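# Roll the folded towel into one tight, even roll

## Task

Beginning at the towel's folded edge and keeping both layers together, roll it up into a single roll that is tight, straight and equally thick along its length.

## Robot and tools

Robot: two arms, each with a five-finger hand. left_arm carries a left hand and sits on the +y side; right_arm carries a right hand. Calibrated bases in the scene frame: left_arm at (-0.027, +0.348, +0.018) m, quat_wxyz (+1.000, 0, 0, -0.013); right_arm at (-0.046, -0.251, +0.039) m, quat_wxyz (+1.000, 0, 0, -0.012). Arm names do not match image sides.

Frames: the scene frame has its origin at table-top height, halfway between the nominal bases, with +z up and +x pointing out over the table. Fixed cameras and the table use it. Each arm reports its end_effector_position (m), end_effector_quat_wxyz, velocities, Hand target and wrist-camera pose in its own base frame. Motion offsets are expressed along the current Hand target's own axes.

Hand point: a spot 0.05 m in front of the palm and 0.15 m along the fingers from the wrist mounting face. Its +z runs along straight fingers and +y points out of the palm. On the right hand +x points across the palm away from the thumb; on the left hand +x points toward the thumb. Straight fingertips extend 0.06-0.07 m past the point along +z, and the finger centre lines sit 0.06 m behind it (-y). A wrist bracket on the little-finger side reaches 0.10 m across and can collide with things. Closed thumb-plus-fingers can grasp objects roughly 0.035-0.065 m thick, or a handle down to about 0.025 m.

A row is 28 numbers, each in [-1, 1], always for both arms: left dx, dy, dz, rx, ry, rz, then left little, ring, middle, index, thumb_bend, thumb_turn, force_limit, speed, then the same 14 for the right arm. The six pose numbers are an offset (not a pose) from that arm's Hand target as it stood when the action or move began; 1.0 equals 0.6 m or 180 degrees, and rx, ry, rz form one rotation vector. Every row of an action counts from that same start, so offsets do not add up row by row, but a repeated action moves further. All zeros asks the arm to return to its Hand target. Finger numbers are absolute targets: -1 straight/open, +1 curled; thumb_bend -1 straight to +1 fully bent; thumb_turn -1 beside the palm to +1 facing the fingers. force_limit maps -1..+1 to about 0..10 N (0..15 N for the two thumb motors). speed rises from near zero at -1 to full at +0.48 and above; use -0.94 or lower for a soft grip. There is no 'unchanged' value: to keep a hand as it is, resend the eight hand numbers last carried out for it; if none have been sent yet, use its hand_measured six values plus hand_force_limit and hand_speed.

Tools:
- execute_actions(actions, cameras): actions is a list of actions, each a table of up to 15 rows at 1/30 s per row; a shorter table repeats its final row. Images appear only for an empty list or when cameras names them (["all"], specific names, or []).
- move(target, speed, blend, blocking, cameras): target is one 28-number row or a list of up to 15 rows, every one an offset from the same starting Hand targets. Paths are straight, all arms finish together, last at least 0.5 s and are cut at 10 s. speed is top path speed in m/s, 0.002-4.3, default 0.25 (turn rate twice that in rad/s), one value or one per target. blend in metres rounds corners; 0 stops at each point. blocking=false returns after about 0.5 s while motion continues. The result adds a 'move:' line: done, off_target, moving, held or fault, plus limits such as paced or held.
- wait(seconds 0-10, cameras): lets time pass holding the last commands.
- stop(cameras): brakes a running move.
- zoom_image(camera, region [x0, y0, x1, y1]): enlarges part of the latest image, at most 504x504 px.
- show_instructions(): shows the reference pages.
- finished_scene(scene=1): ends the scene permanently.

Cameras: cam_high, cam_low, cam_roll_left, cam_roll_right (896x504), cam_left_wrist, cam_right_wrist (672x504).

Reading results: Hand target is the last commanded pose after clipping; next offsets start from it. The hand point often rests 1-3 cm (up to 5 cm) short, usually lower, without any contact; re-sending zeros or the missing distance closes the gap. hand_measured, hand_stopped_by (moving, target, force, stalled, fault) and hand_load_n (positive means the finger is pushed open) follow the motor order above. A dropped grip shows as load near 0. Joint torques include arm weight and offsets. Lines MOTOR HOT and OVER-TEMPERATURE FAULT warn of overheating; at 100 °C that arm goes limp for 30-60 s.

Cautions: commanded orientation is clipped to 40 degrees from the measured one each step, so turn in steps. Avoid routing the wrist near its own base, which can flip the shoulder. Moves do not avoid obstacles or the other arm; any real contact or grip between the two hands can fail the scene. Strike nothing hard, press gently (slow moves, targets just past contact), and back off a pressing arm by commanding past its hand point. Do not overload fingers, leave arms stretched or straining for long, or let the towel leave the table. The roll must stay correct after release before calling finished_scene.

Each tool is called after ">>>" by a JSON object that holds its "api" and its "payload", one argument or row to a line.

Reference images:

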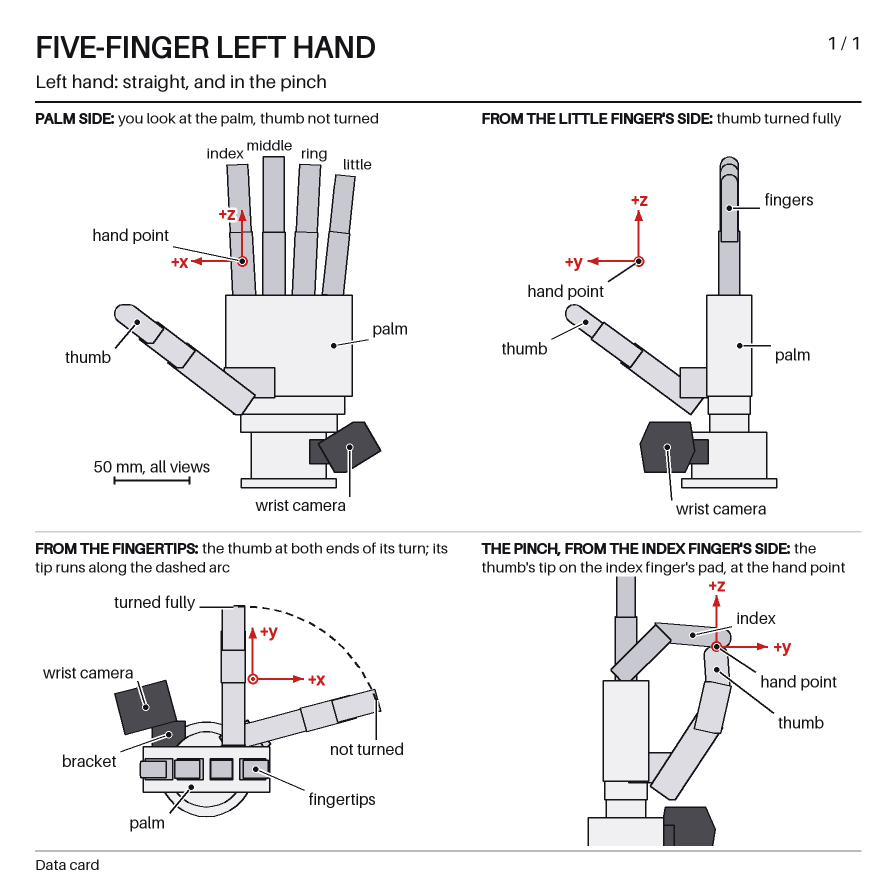

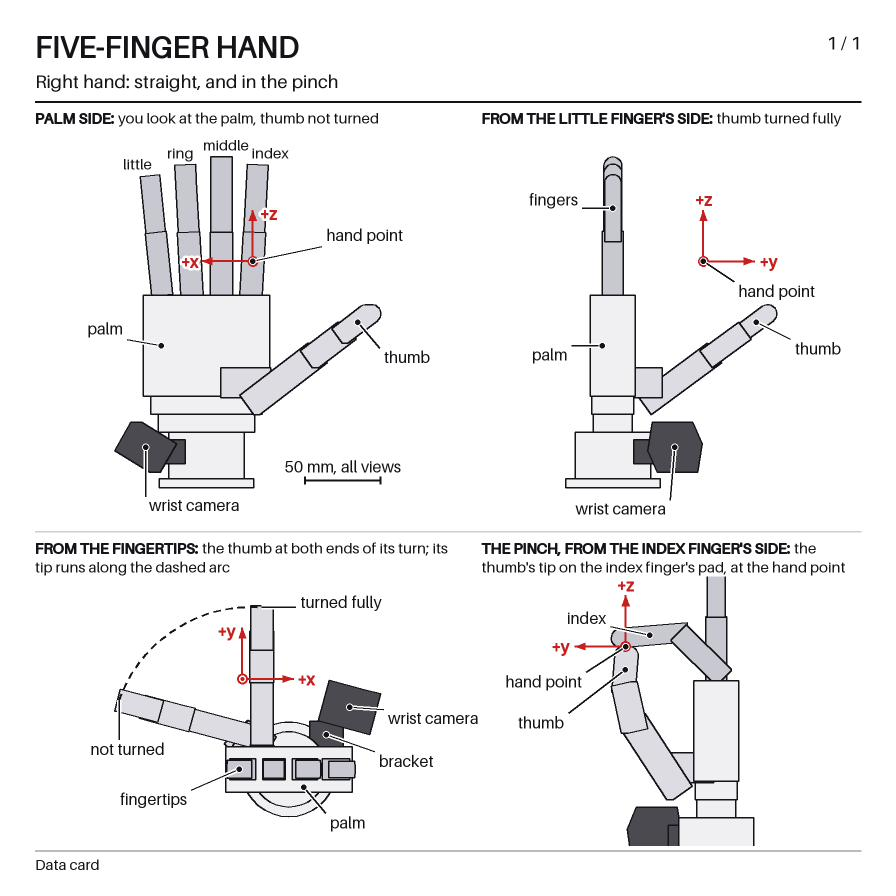

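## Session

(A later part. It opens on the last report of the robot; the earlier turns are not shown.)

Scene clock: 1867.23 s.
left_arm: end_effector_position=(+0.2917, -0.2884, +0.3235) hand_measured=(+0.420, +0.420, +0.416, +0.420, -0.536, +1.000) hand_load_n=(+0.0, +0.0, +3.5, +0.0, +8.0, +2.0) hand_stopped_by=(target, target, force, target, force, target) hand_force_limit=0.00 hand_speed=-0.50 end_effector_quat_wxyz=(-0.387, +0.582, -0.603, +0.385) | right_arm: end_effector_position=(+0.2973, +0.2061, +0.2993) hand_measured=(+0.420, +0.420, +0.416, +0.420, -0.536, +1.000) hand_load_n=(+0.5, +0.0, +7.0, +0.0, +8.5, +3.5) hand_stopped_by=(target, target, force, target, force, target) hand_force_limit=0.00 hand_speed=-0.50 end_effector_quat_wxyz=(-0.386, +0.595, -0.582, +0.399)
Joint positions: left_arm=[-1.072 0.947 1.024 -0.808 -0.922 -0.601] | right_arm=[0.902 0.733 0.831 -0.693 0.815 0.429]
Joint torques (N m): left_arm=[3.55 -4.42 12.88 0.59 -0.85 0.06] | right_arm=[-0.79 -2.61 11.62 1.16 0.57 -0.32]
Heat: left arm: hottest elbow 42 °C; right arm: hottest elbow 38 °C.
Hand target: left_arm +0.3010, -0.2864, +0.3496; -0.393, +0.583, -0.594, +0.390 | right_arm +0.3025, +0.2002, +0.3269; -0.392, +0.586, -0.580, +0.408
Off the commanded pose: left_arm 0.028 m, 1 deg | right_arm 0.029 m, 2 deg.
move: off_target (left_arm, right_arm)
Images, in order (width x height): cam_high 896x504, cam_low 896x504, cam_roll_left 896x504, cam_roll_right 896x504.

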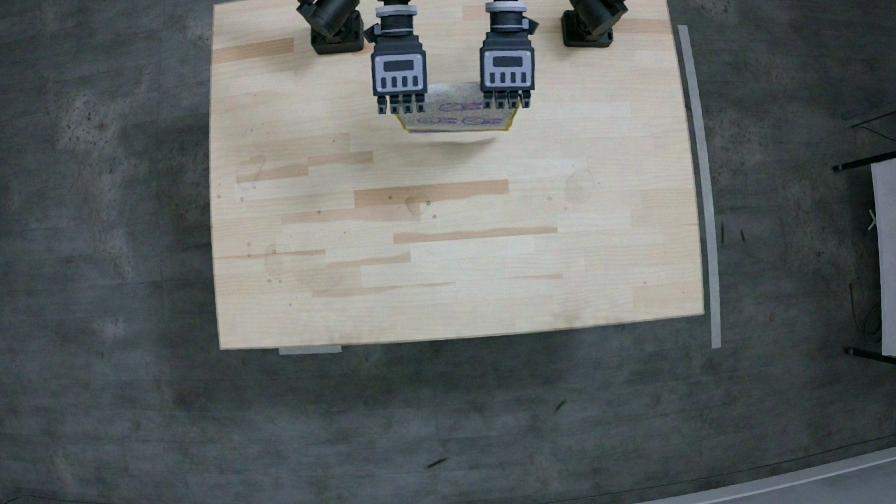

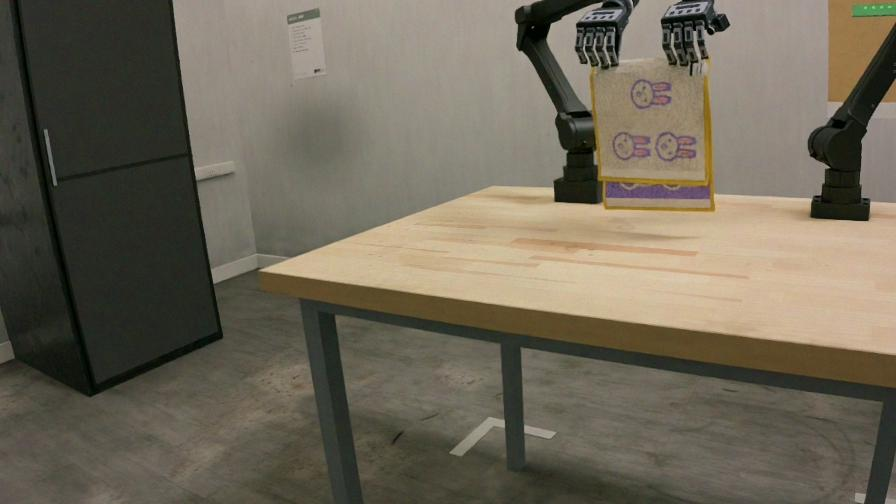

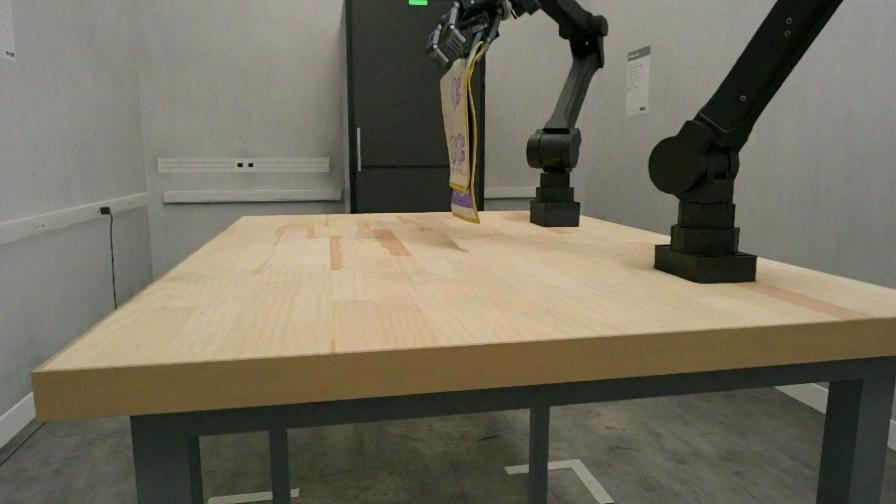

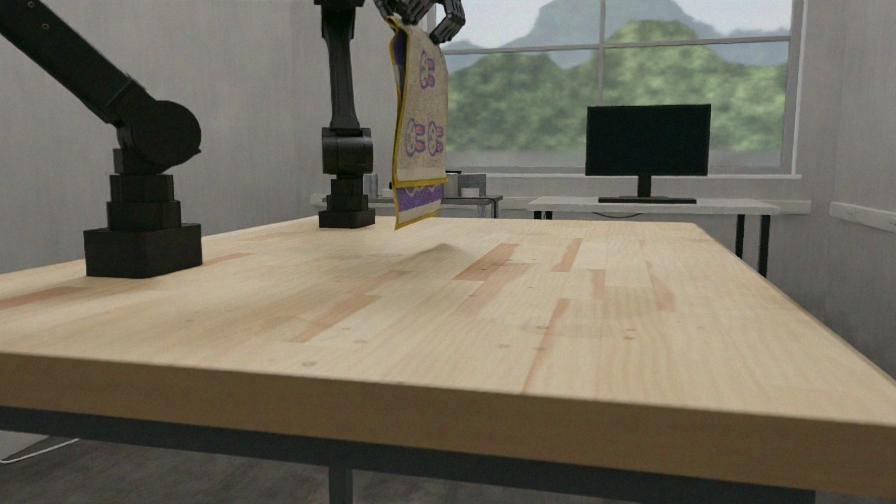

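>>> {"api": "move", "payload": {
  "target": [
    [0,-0.1598,0.3956,0,0,0,0.42,0.42,0.42,0.42,-0.3,1,0,-0.5,0,-0.1598,0.3956,0,0,0,0.42,0.42,0.42,0.42,-0.3,1,0,-0.5],
    [0,0.0295,0.4164,0,0,0,0.42,0.42,0.42,0.42,-0.3,1,0,-0.5,0,0.0295,0.4164,0,0,0,0.42,0.42,0.42,0.42,-0.3,1,0,-0.5],
    [0,0.2215,0.3861,0,0,0,0.42,0.42,0.42,0.42,-0.3,1,0,-0.5,0,0.2215,0.3861,0,0,0,0.42,0.42,0.42,0.42,-0.3,1,0,-0.5],
    [0.007,0.4153,0.2846,0,0,0,0.42,0.42,0.42,0.42,-0.3,1,0,-0.5,0,0.4153,0.2846,0,0,0,0.42,0.42,0.42,0.42,-0.3,1,0,-0.5],
    [0.007,0.5202,0.203,0,0,0,0.42,0.42,0.42,0.42,-0.3,1,0,-0.5,0,0.5279,0.2061,0,0,0,0.42,0.42,0.42,0.42,-0.3,1,0,-0.5]
  ],
  "speed": 0.14,
  "blend": [0.03, 0.03, 0.03, 0.03, 0],
  "cameras": ["cam_high","cam_roll_left","cam_roll_right"]
}}

>>> {"api": "zoom_image", "payload": {
  "camera": "cam_high",
  "region": [360, 100, 560, 270]
}}

>>> {"api": "zoom_image", "payload": {
  "camera": "cam_roll_left",
  "region": [280, 140, 560, 280]
}}

>>> {"api": "zoom_image", "payload": {
  "camera": "cam_roll_right",
  "region": [340, 160, 640, 300]
}}

Scene clock: 1878.03 s.
left_arm: end_effector_position=(+0.2990, -0.2995, +0.0303) hand_measured=(+0.420, +0.420, +0.416, +0.420, -0.536, +1.000) hand_load_n=(+0.0, +0.0, +3.5, +0.0, +8.0, +2.5) hand_stopped_by=(target, target, force, target, force, target) hand_force_limit=0.00 hand_speed=-0.50 end_effector_quat_wxyz=(-0.382, +0.590, -0.580, +0.412) | right_arm: end_effector_position=(+0.3101, +0.2032, -0.0033) hand_measured=(+0.420, +0.420, +0.416, +0.420, -0.536, +1.000) hand_load_n=(+0.5, +0.0, +6.5, +0.0, +8.5, +3.0) hand_stopped_by=(target, target, force, target, force, target) hand_force_limit=0.00 hand_speed=-0.50 end_effector_quat_wxyz=(-0.407, +0.580, -0.581, +0.401)
Joint positions: left_arm=[-1.073 1.387 0.428 0.292 -0.932 -0.611] | right_arm=[0.856 1.415 0.197 0.706 0.781 0.383]
Joint torques (N m): left_arm=[1.96 -5.48 4.04 0.69 -1.11 -0.08] | right_arm=[0.32 -4.13 2.24 2.19 0.79 -0.05]
Heat: left arm: hottest elbow 44 °C; right arm: hottest elbow 40 °C.
Hand target: left_arm +0.2927, -0.2862, +0.0146; -0.394, +0.583, -0.594, +0.390 | right_arm +0.3040, +0.1925, -0.0131; -0.392, +0.586, -0.580, +0.408
Off the commanded pose: left_arm 0.021 m, 3 deg | right_arm 0.016 m, 2 deg.
move: off_target (left_arm, right_arm)
Images, in order (width x height): cam_high 896x504, cam_roll_left 896x504, cam_roll_right 896x504.

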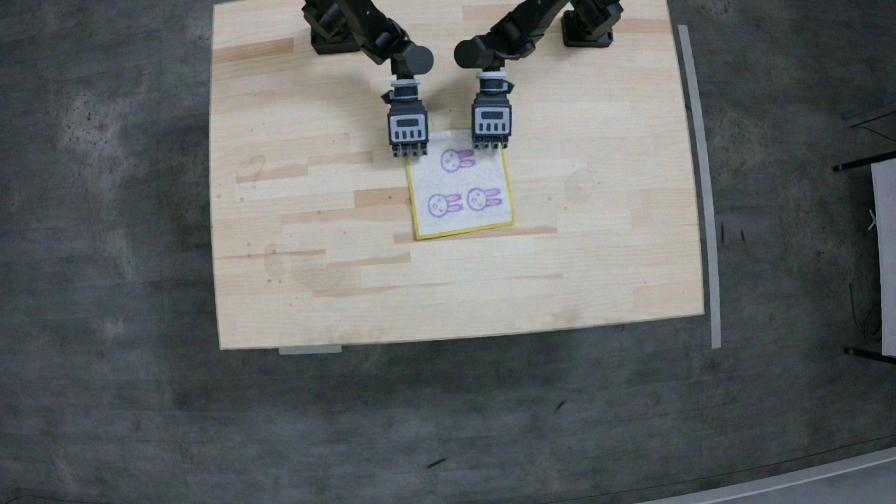

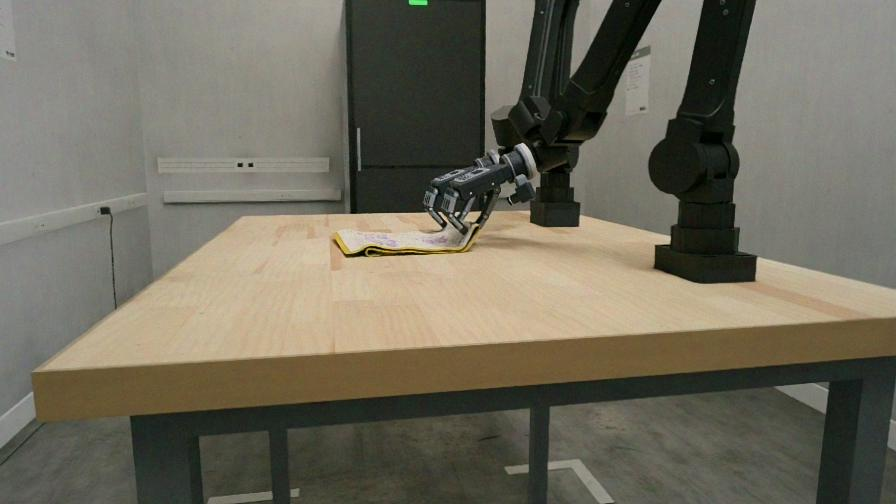

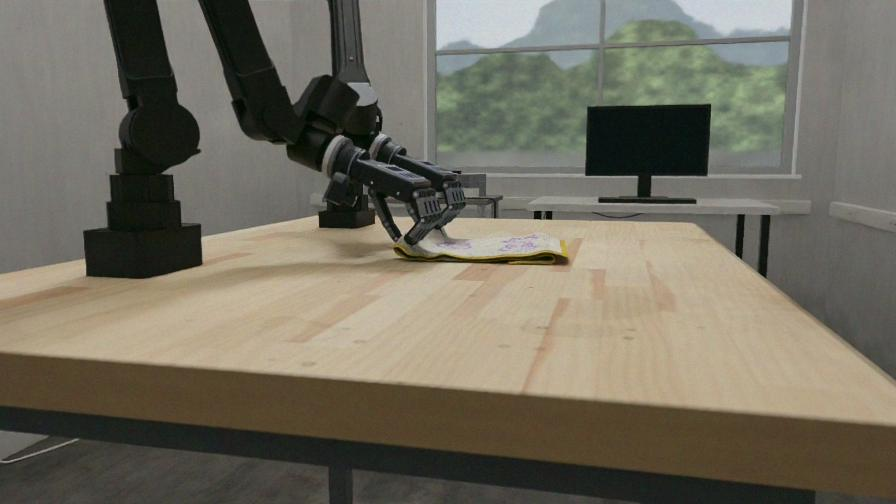

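Scaled by 2.520 from the camera's 896x504 image, which has a finer 1280x720 frame.

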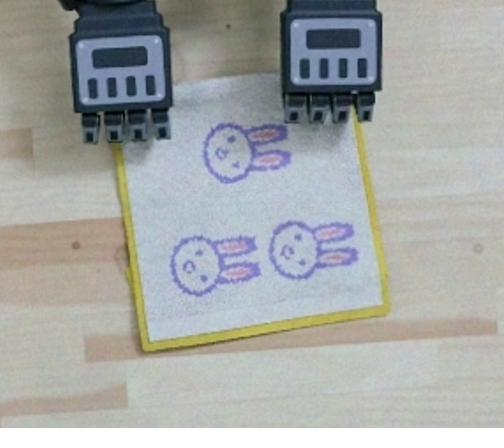

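Scaled by 1.800 from the camera's 896x504 image, which has a finer 1280x720 frame.

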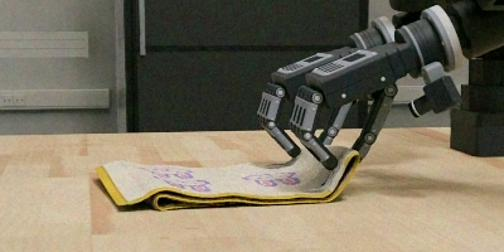

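Scaled by 1.680 from the camera's 896x504 image, which has a finer 1280x720 frame.

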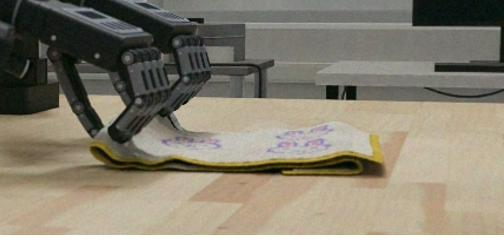

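>>> {"api": "move", "payload": {
  "target": [0.003,-0.5312,-0.1997,0,0,0,0.42,0.42,0.42,0.42,-0.3,1,0,-0.5,-0.006,-0.5302,-0.2142,0,0,0,0.42,0.42,0.42,0.42,-0.3,1,0,-0.5],
  "speed": 0.18,
  "cameras": ["cam_high","cam_low"]
}}

>>> {"api": "zoom_image", "payload": {
  "camera": "cam_low",
  "region": [520, 0, 760, 260]
}}

>>> {"api": "zoom_image", "payload": {
  "camera": "cam_high",
  "region": [360, 30, 560, 180]
}}

Scene clock: 1888.47 s.
left_arm: end_effector_position=(+0.2955, -0.2932, +0.3302) hand_measured=(+0.420, +0.420, +0.416, +0.420, -0.536, +1.000) hand_load_n=(+0.0, +0.0, +4.0, +0.0, +8.0, +2.0) hand_stopped_by=(target, target, force, target, force, target) hand_force_limit=0.00 hand_speed=-0.50 end_effector_quat_wxyz=(-0.388, +0.579, -0.605, +0.385) | right_arm: end_effector_position=(+0.2960, +0.2012, +0.3037) hand_measured=(+0.420, +0.420, +0.416, +0.420, -0.536, +1.000) hand_load_n=(+0.0, +0.0, +7.0, +0.0, +8.5, +3.0) hand_stopped_by=(target, target, force, target, force, target) hand_force_limit=0.00 hand_speed=-0.50 end_effector_quat_wxyz=(-0.379, +0.597, -0.578, +0.407)
Joint positions: left_arm=[-1.069 0.964 1.051 -0.811 -0.918 -0.587] | right_arm=[0.904 0.728 0.842 -0.714 0.828 0.416]
Joint torques (N m): left_arm=[3.49 -4.19 12.89 0.59 -0.91 -0.03] | right_arm=[0.73 -1.85 11.7 1.09 0.74 0.04]
Heat: left arm: hottest elbow 43 °C; right arm: hottest elbow 40 °C.
Hand target: left_arm +0.3053, -0.2925, +0.3549; -0.394, +0.583, -0.594, +0.390 | right_arm +0.2984, +0.2039, +0.3298; -0.392, +0.586, -0.580, +0.408
Off the commanded pose: left_arm 0.026 m, 2 deg | right_arm 0.026 m, 2 deg.
move: off_target (left_arm, right_arm)
Images, in order (width x height): cam_high 896x504, cam_low 896x504.

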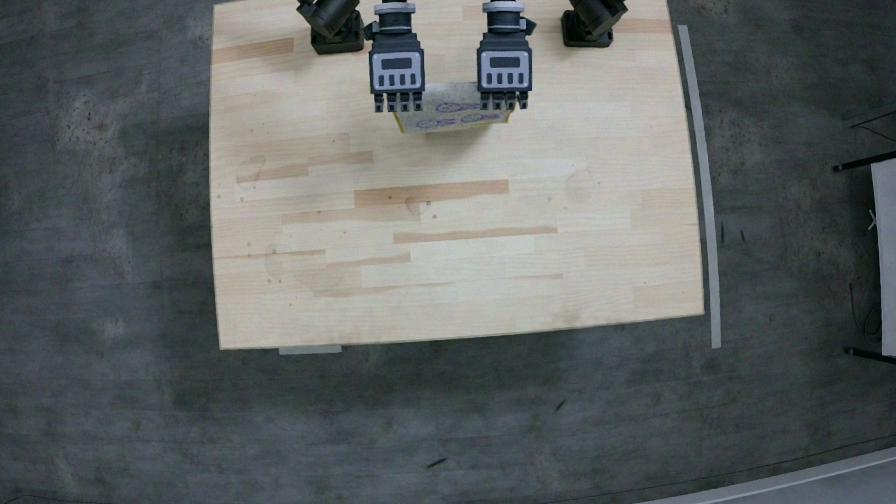

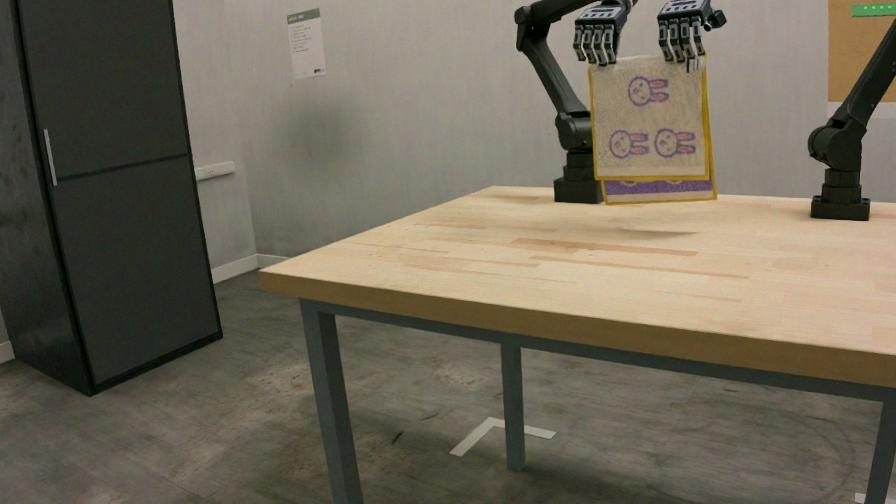

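Scaled by 1.938 from the camera's 896x504 image, which has a finer 1280x720 frame.

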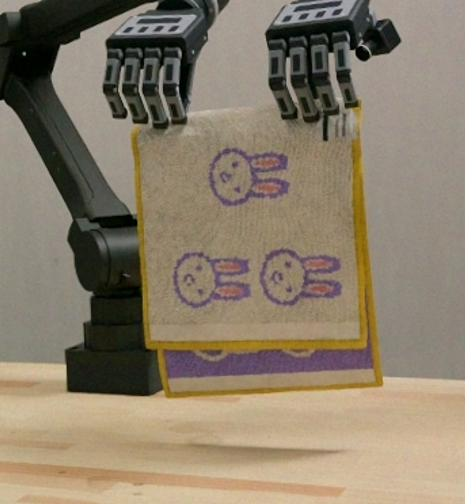

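Scaled by 2.520 from the camera's 896x504 image, which has a finer 1280x720 frame.

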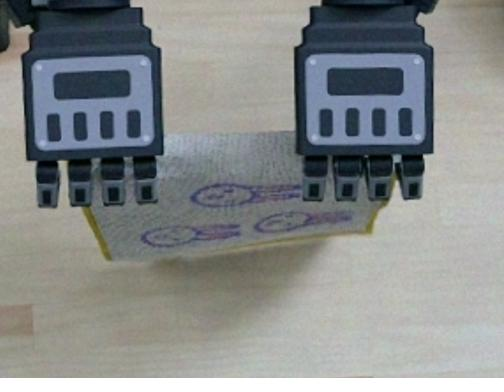

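>>> {"api": "move", "payload": {
  "target": [
    [0,-0.056,0.419,0,0,0,0.42,0.42,0.42,0.42,-0.3,1,0,-0.5,0,-0.07,0.4312,0,0,0,0.42,0.42,0.42,0.42,-0.3,1,0,-0.5],
    [0,-0.0018,0.396,0,0,0,0.42,0.42,0.42,0.42,-0.3,1,0,-0.5,0,-0.0157,0.4082,0,0,0,0.42,0.42,0.42,0.42,-0.3,1,0,-0.5],
    [0,0.0634,0.3235,0,0,0,0.42,0.42,0.42,0.42,-0.3,1,0,-0.5,0,0.0511,0.3363,0,0,0,0.42,0.42,0.42,0.42,-0.3,1,0,-0.5],
    [0,0.2077,0.22,0,0,0,0.42,0.42,0.42,0.42,-0.3,1,0,-0.5,0,0.1969,0.2334,0,0,0,0.42,0.42,0.42,0.42,-0.3,1,0,-0.5],
    [0,0.3502,0.1877,0,0,0,0.42,0.42,0.42,0.42,-0.3,1,0,-0.5,0,0.341,0.2017,0,0,0,0.42,0.42,0.42,0.42,-0.3,1,0,-0.5],
    [0,0.4586,0.1776,0,0,0,0.42,0.42,0.42,0.42,-0.3,1,0,-0.5,0,0.4524,0.1929,0,0,0,0.42,0.42,0.42,0.42,-0.3,1,0,-0.5],
    [0,0.5287,0.2059,0,0,0,0.42,0.42,0.42,0.42,-0.3,1,0,-0.5,0,0.5289,0.2238,0,0,0,0.42,0.42,0.42,0.42,-0.3,1,0,-0.5]
  ],
  "speed": [0.14, 0.08, 0.12, 0.14, 0.14, 0.12, 0.1],
  "blend": [0.02, 0.02, 0.03, 0.03, 0.03, 0.02, 0],
  "cameras": ["cam_high","cam_roll_left","cam_roll_right"]
}}

>>> {"api": "zoom_image", "payload": {
  "camera": "cam_high",
  "region": [360, 100, 560, 270]
}}

>>> {"api": "zoom_image", "payload": {
  "camera": "cam_roll_left",
  "region": [280, 140, 560, 280]
}}

>>> {"api": "zoom_image", "payload": {
  "camera": "cam_roll_right",
  "region": [340, 160, 640, 300]
}}

Scene clock: 1900.20 s.
left_arm: end_effector_position=(+0.3011, -0.2961, +0.0280) hand_measured=(+0.420, +0.420, +0.416, +0.420, -0.536, +1.000) hand_load_n=(+0.0, +0.0, +3.5, +0.0, +7.5, +1.0) hand_stopped_by=(target, target, force, target, force, target) hand_force_limit=0.00 hand_speed=-0.50 end_effector_quat_wxyz=(-0.386, +0.591, -0.582, +0.404) | right_arm: end_effector_position=(+0.3175, +0.2086, +0.0027) hand_measured=(+0.420, +0.420, +0.416, +0.420, -0.536, +1.000) hand_load_n=(+0.0, +0.0, +6.5, +0.0, +7.0, -0.5) hand_stopped_by=(target, target, force, target, force, target) hand_force_limit=0.00 hand_speed=-0.50 end_effector_quat_wxyz=(-0.417, +0.568, -0.586, +0.401)
Joint positions: left_arm=[-1.066 1.392 0.433 0.276 -0.934 -0.611] | right_arm=[0.852 1.423 0.212 0.723 0.787 0.393]
Joint torques (N m): left_arm=[1.96 -5.13 4.19 1.68 -0.71 -0.01] | right_arm=[-0.03 -3.55 2.25 1.77 0.31 -0.21]
Heat: left arm: hottest elbow 46 °C; right arm: hottest elbow 42 °C.
Hand target: left_arm +0.2967, -0.2880, +0.0145; -0.394, +0.583, -0.594, +0.390 | right_arm +0.3095, +0.1960, -0.0146; -0.392, +0.586, -0.580, +0.408
Off the commanded pose: left_arm 0.016 m, 2 deg | right_arm 0.023 m, 4 deg.
move: off_target (left_arm, right_arm); blend cut to 0.0177 m at target 1, 0.0177 m at target 2, 0.0294 m at target 3
Images, in order (width x height): cam_high 896x504, cam_roll_left 896x504, cam_roll_right 896x504.

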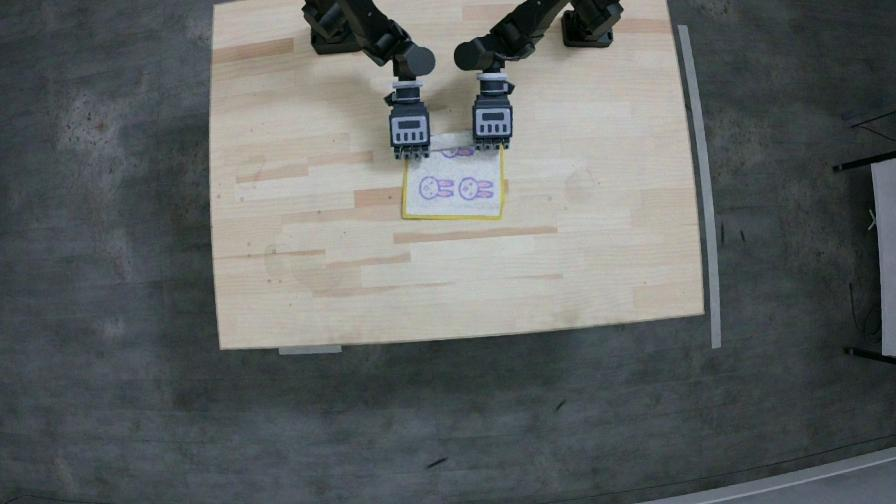

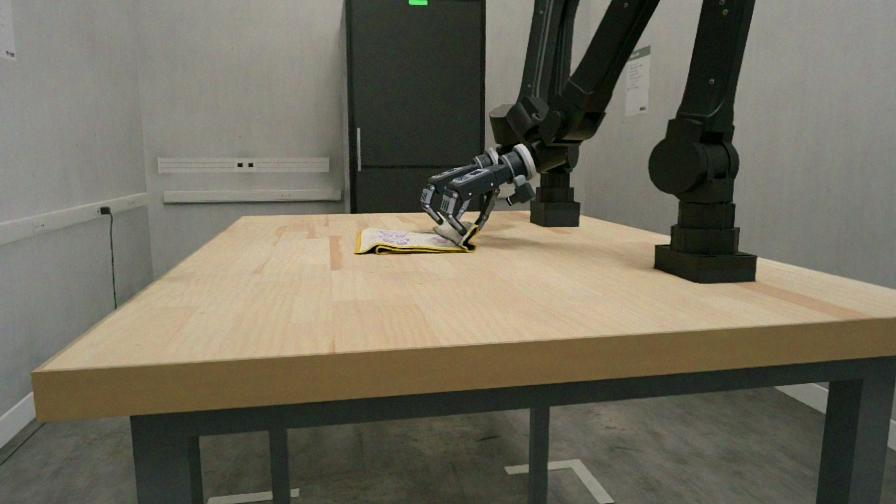

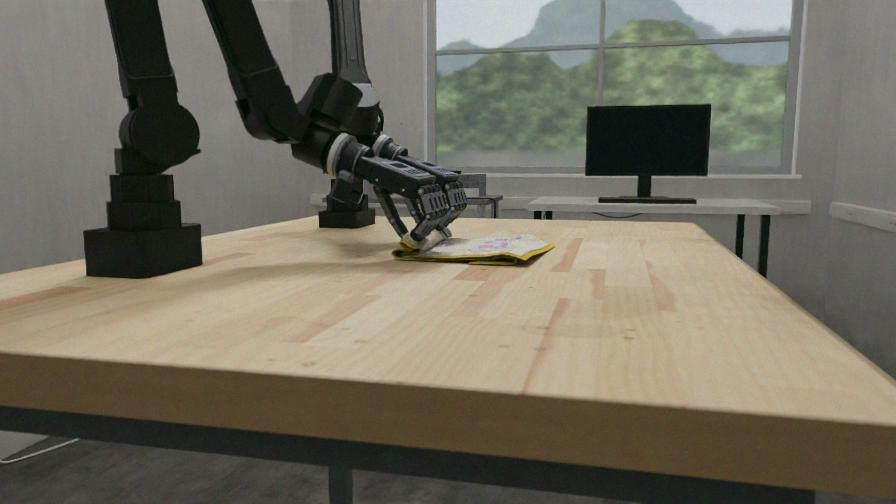

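Scaled by 2.520 from the camera's 896x504 image, which has a finer 1280x720 frame.

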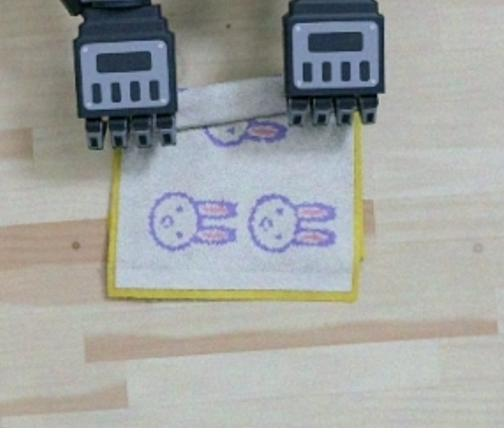

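Scaled by 1.800 from the camera's 896x504 image, which has a finer 1280x720 frame.

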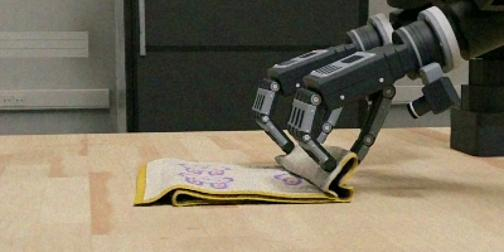

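Scaled by 1.680 from the camera's 896x504 image, which has a finer 1280x720 frame.

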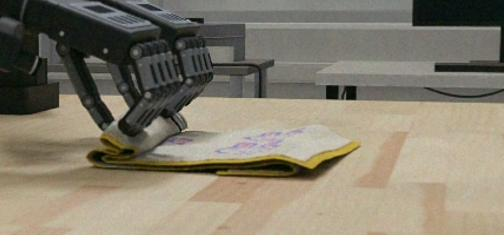

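>>> {"api": "move", "payload": {
  "target": [
    [0,-0.5486,-0.2216,0,0,0,0.42,0.42,0.42,0.42,-0.3,1,0,-0.5,0,-0.5532,-0.2325,0,0,0,0.42,0.42,0.42,0.42,-0.3,1,0,-0.5],
    [0,-0.7201,0.1584,0,0,0,0.42,0.42,0.42,0.42,-0.3,1,0,-0.5,0,-0.7248,0.1476,0,0,0,0.42,0.42,0.42,0.42,-0.3,1,0,-0.5]
  ],
  "speed": 0.18,
  "cameras": ["cam_high","cam_low","cam_roll_left","cam_roll_right"]
}}

>>> {"api": "zoom_image", "payload": {
  "camera": "cam_low",
  "region": [500, 0, 760, 300]
}}

Scene clock: 1908.43 s.
left_arm: end_effector_position=(+0.5336, -0.2929, +0.3474) hand_measured=(+0.420, +0.420, +0.416, +0.420, -0.536, +1.000) hand_load_n=(+0.0, +0.0, +4.0, +0.0, +8.0, +1.0) hand_stopped_by=(target, target, force, target, force, target) hand_force_limit=0.00 hand_speed=-0.50 end_effector_quat_wxyz=(-0.385, +0.586, -0.609, +0.372) | right_arm: end_effector_position=(+0.5323, +0.2023, +0.3274) hand_measured=(+0.420, +0.420, +0.416, +0.420, -0.536, +1.000) hand_load_n=(+0.0, +0.0, +6.5, +0.0, +9.0, +1.5) hand_stopped_by=(target, target, force, target, force, target) hand_force_limit=0.00 hand_speed=-0.50 end_effector_quat_wxyz=(-0.372, +0.600, -0.587, +0.395)
Joint positions: left_arm=[-0.601 1.389 1.408 -0.539 -0.536 -0.247] | right_arm=[0.437 1.261 1.22 -0.424 0.413 0.158]
Joint torques (N m): left_arm=[3.08 -9.76 13.61 2 -0.23 -0.06] | right_arm=[-0.5 -9.17 12.18 2.55 0.03 -0.15]
Heat: left arm: hottest elbow 45 °C; right arm: hottest elbow 42 °C.
Hand target: left_arm +0.5513, -0.2951, +0.3763; -0.394, +0.583, -0.594, +0.390 | right_arm +0.5487, +0.2030, +0.3591; -0.392, +0.586, -0.580, +0.408
Off the commanded pose: left_arm 0.034 m, 3 deg | right_arm 0.036 m, 3 deg.
move: off_target (left_arm, right_arm)
Images, in order (width x height): cam_high 896x504, cam_low 896x504, cam_roll_left 896x504, cam_roll_right 896x504.

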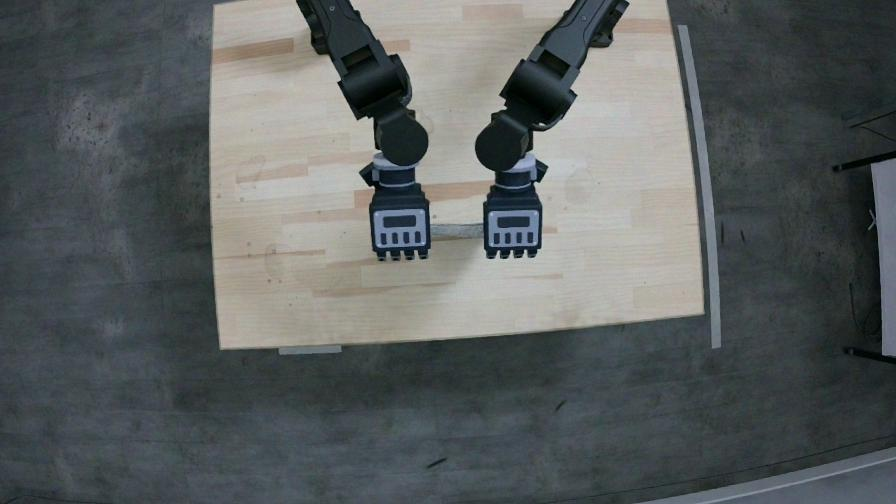

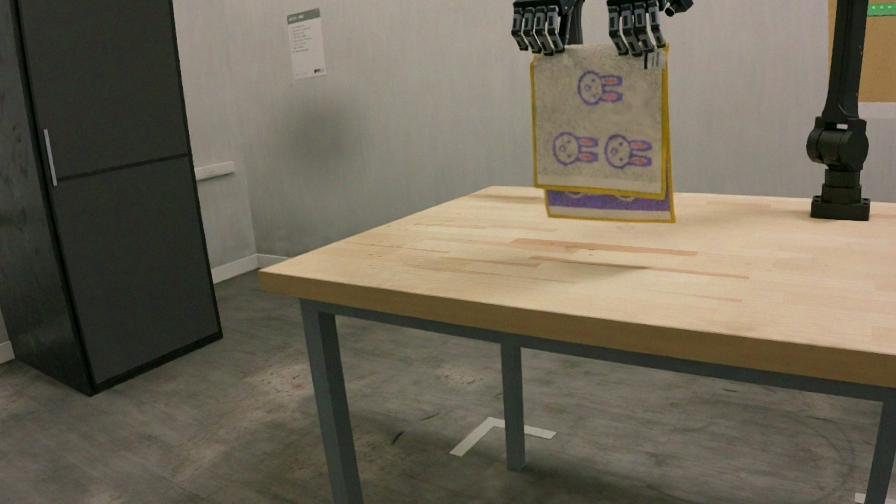

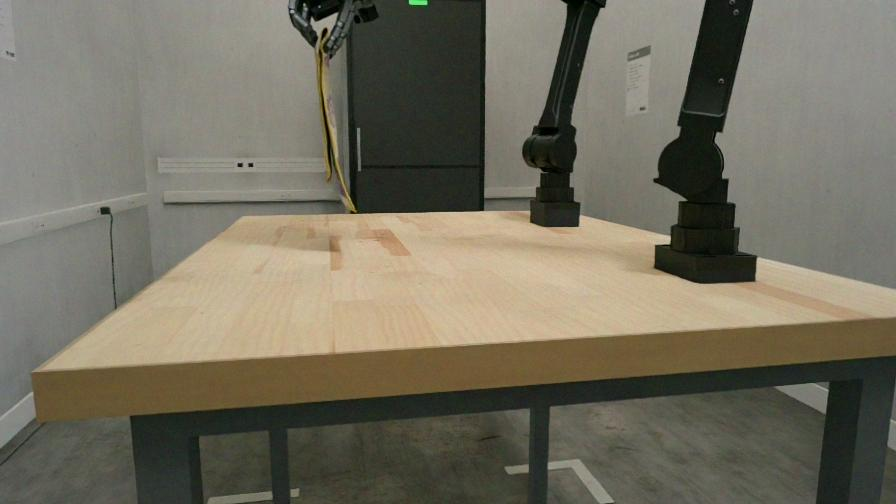

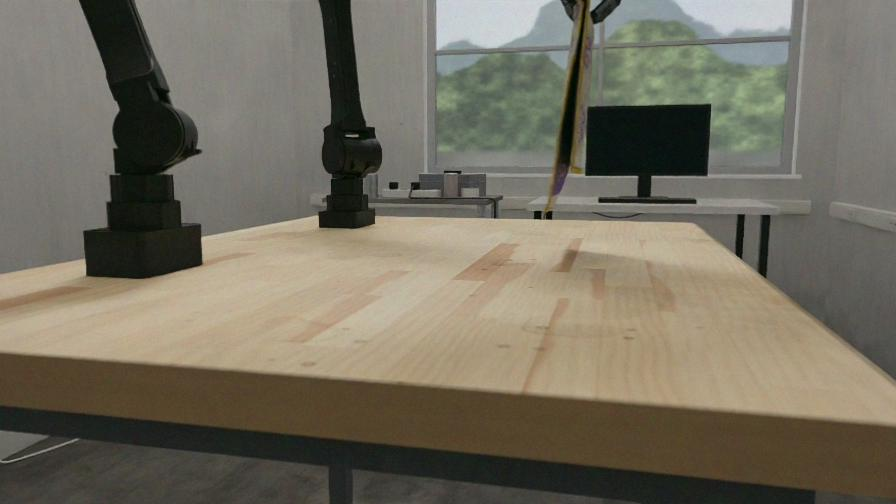

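Scaled by 1.680 from the camera's 896x504 image, which has a finer 1280x720 frame.

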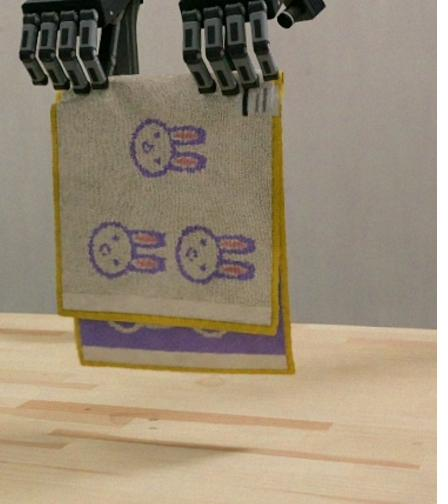

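>>> {"api": "move", "payload": {
  "target": [
    [0,-0.0642,0.1514,0,0,0,0.42,0.42,0.42,0.42,-0.3,1,0,-0.5,0,-0.0646,0.1559,0,0,0,0.42,0.42,0.42,0.42,-0.3,1,0,-0.5],
    [0,0.0439,0.1951,0,0,0,0.42,0.42,0.42,0.42,-0.3,1,0,-0.5,0,0.0436,0.1996,0,0,0,0.42,0.42,0.42,0.42,-0.3,1,0,-0.5],
    [0,0.0892,0.0966,0,0,0,0.42,0.42,0.42,0.42,-0.3,1,0,-0.5,0,0.0887,0.1011,0,0,0,0.42,0.42,0.42,0.42,-0.3,1,0,-0.5]
  ],
  "speed": [0.15, 0.12, 0.12],
  "blend": [0.01, 0.01, 0],
  "cameras": ["cam_low","cam_roll_left","cam_roll_right"]
}}

>>> {"api": "zoom_image", "payload": {
  "camera": "cam_roll_right",
  "region": [480, 0, 760, 300]
}}

Scene clock: 1917.30 s.
left_arm: end_effector_position=(+0.5845, -0.2941, +0.3004) hand_measured=(+0.420, +0.420, +0.416, +0.420, -0.536, +1.000) hand_load_n=(+0.0, +0.0, +4.0, +0.0, +8.0, +1.5) hand_stopped_by=(target, target, force, target, force, target) hand_force_limit=0.00 hand_speed=-0.50 end_effector_quat_wxyz=(-0.390, +0.584, -0.599, +0.384) | right_arm: end_effector_position=(+0.5854, +0.2001, +0.2885) hand_measured=(+0.420, +0.420, +0.416, +0.420, -0.536, +1.000) hand_load_n=(+0.0, +0.0, +6.5, +0.0, +9.0, +2.5) hand_stopped_by=(target, target, force, target, force, target) hand_force_limit=0.00 hand_speed=-0.50 end_effector_quat_wxyz=(-0.388, +0.591, -0.579, +0.406)
Joint positions: left_arm=[-0.548 1.493 1.373 -0.352 -0.493 -0.218] | right_arm=[0.386 1.381 1.2 -0.226 0.368 0.121]
Joint torques (N m): left_arm=[1.96 -12.75 8.61 2.28 -0.59 -0.14] | right_arm=[0.5 -12.04 7.79 2.82 0.38 0.08]
Heat: left arm: hottest elbow 47 °C; right arm: hottest elbow 42 °C.
Hand target: left_arm +0.5841, -0.2946, +0.3047; -0.393, +0.583, -0.594, +0.390 | right_arm +0.5861, +0.2012, +0.2878; -0.392, +0.586, -0.580, +0.408
Off the commanded pose: left_arm 0.004 m, 1 deg | right_arm 0.001 m, 1 deg.
move: done
Images, in order (width x height): cam_low 896x504, cam_roll_left 896x504, cam_roll_right 896x504.

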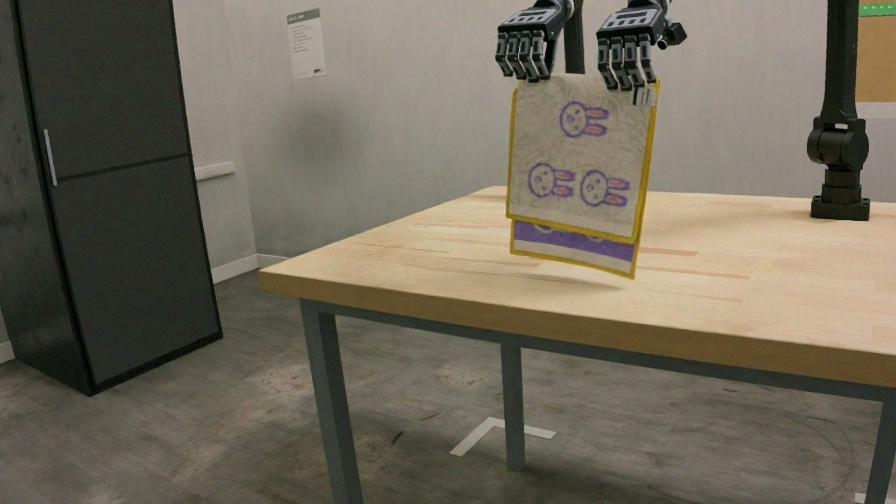

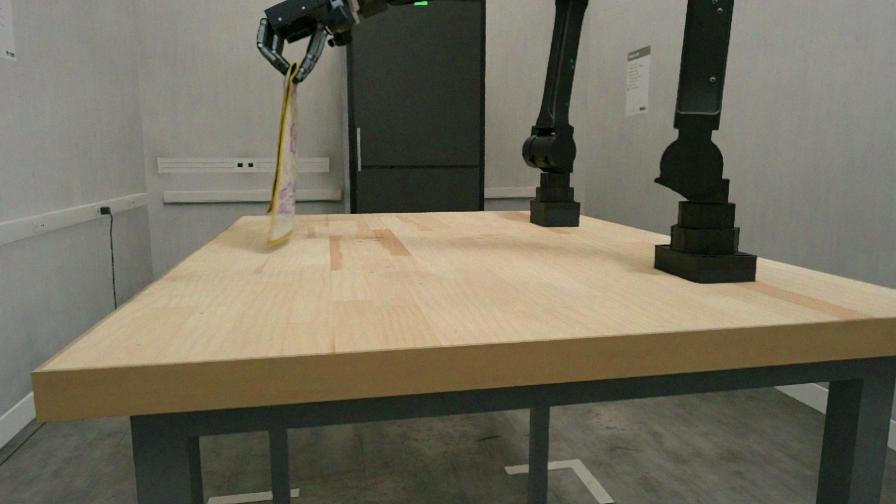

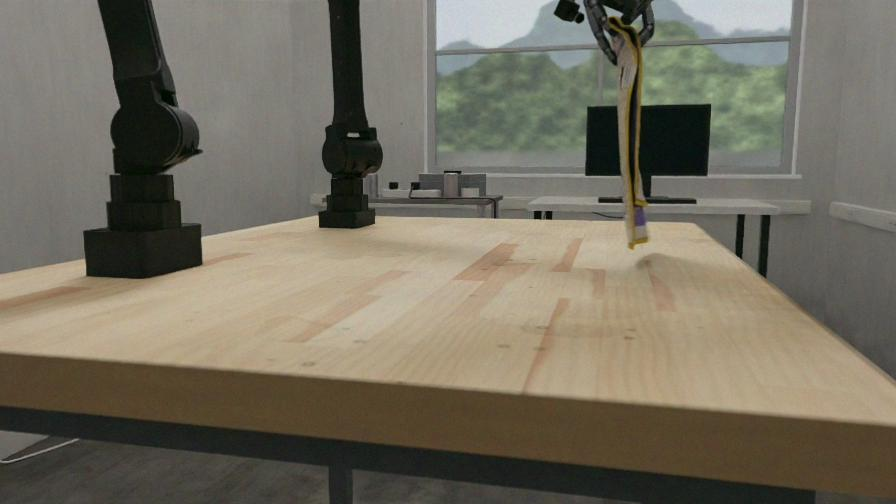

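Scaled by 1.680 from the camera's 896x504 image, which has a finer 1280x720 frame.

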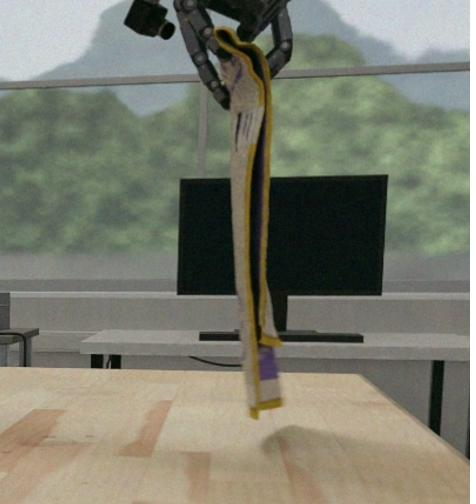

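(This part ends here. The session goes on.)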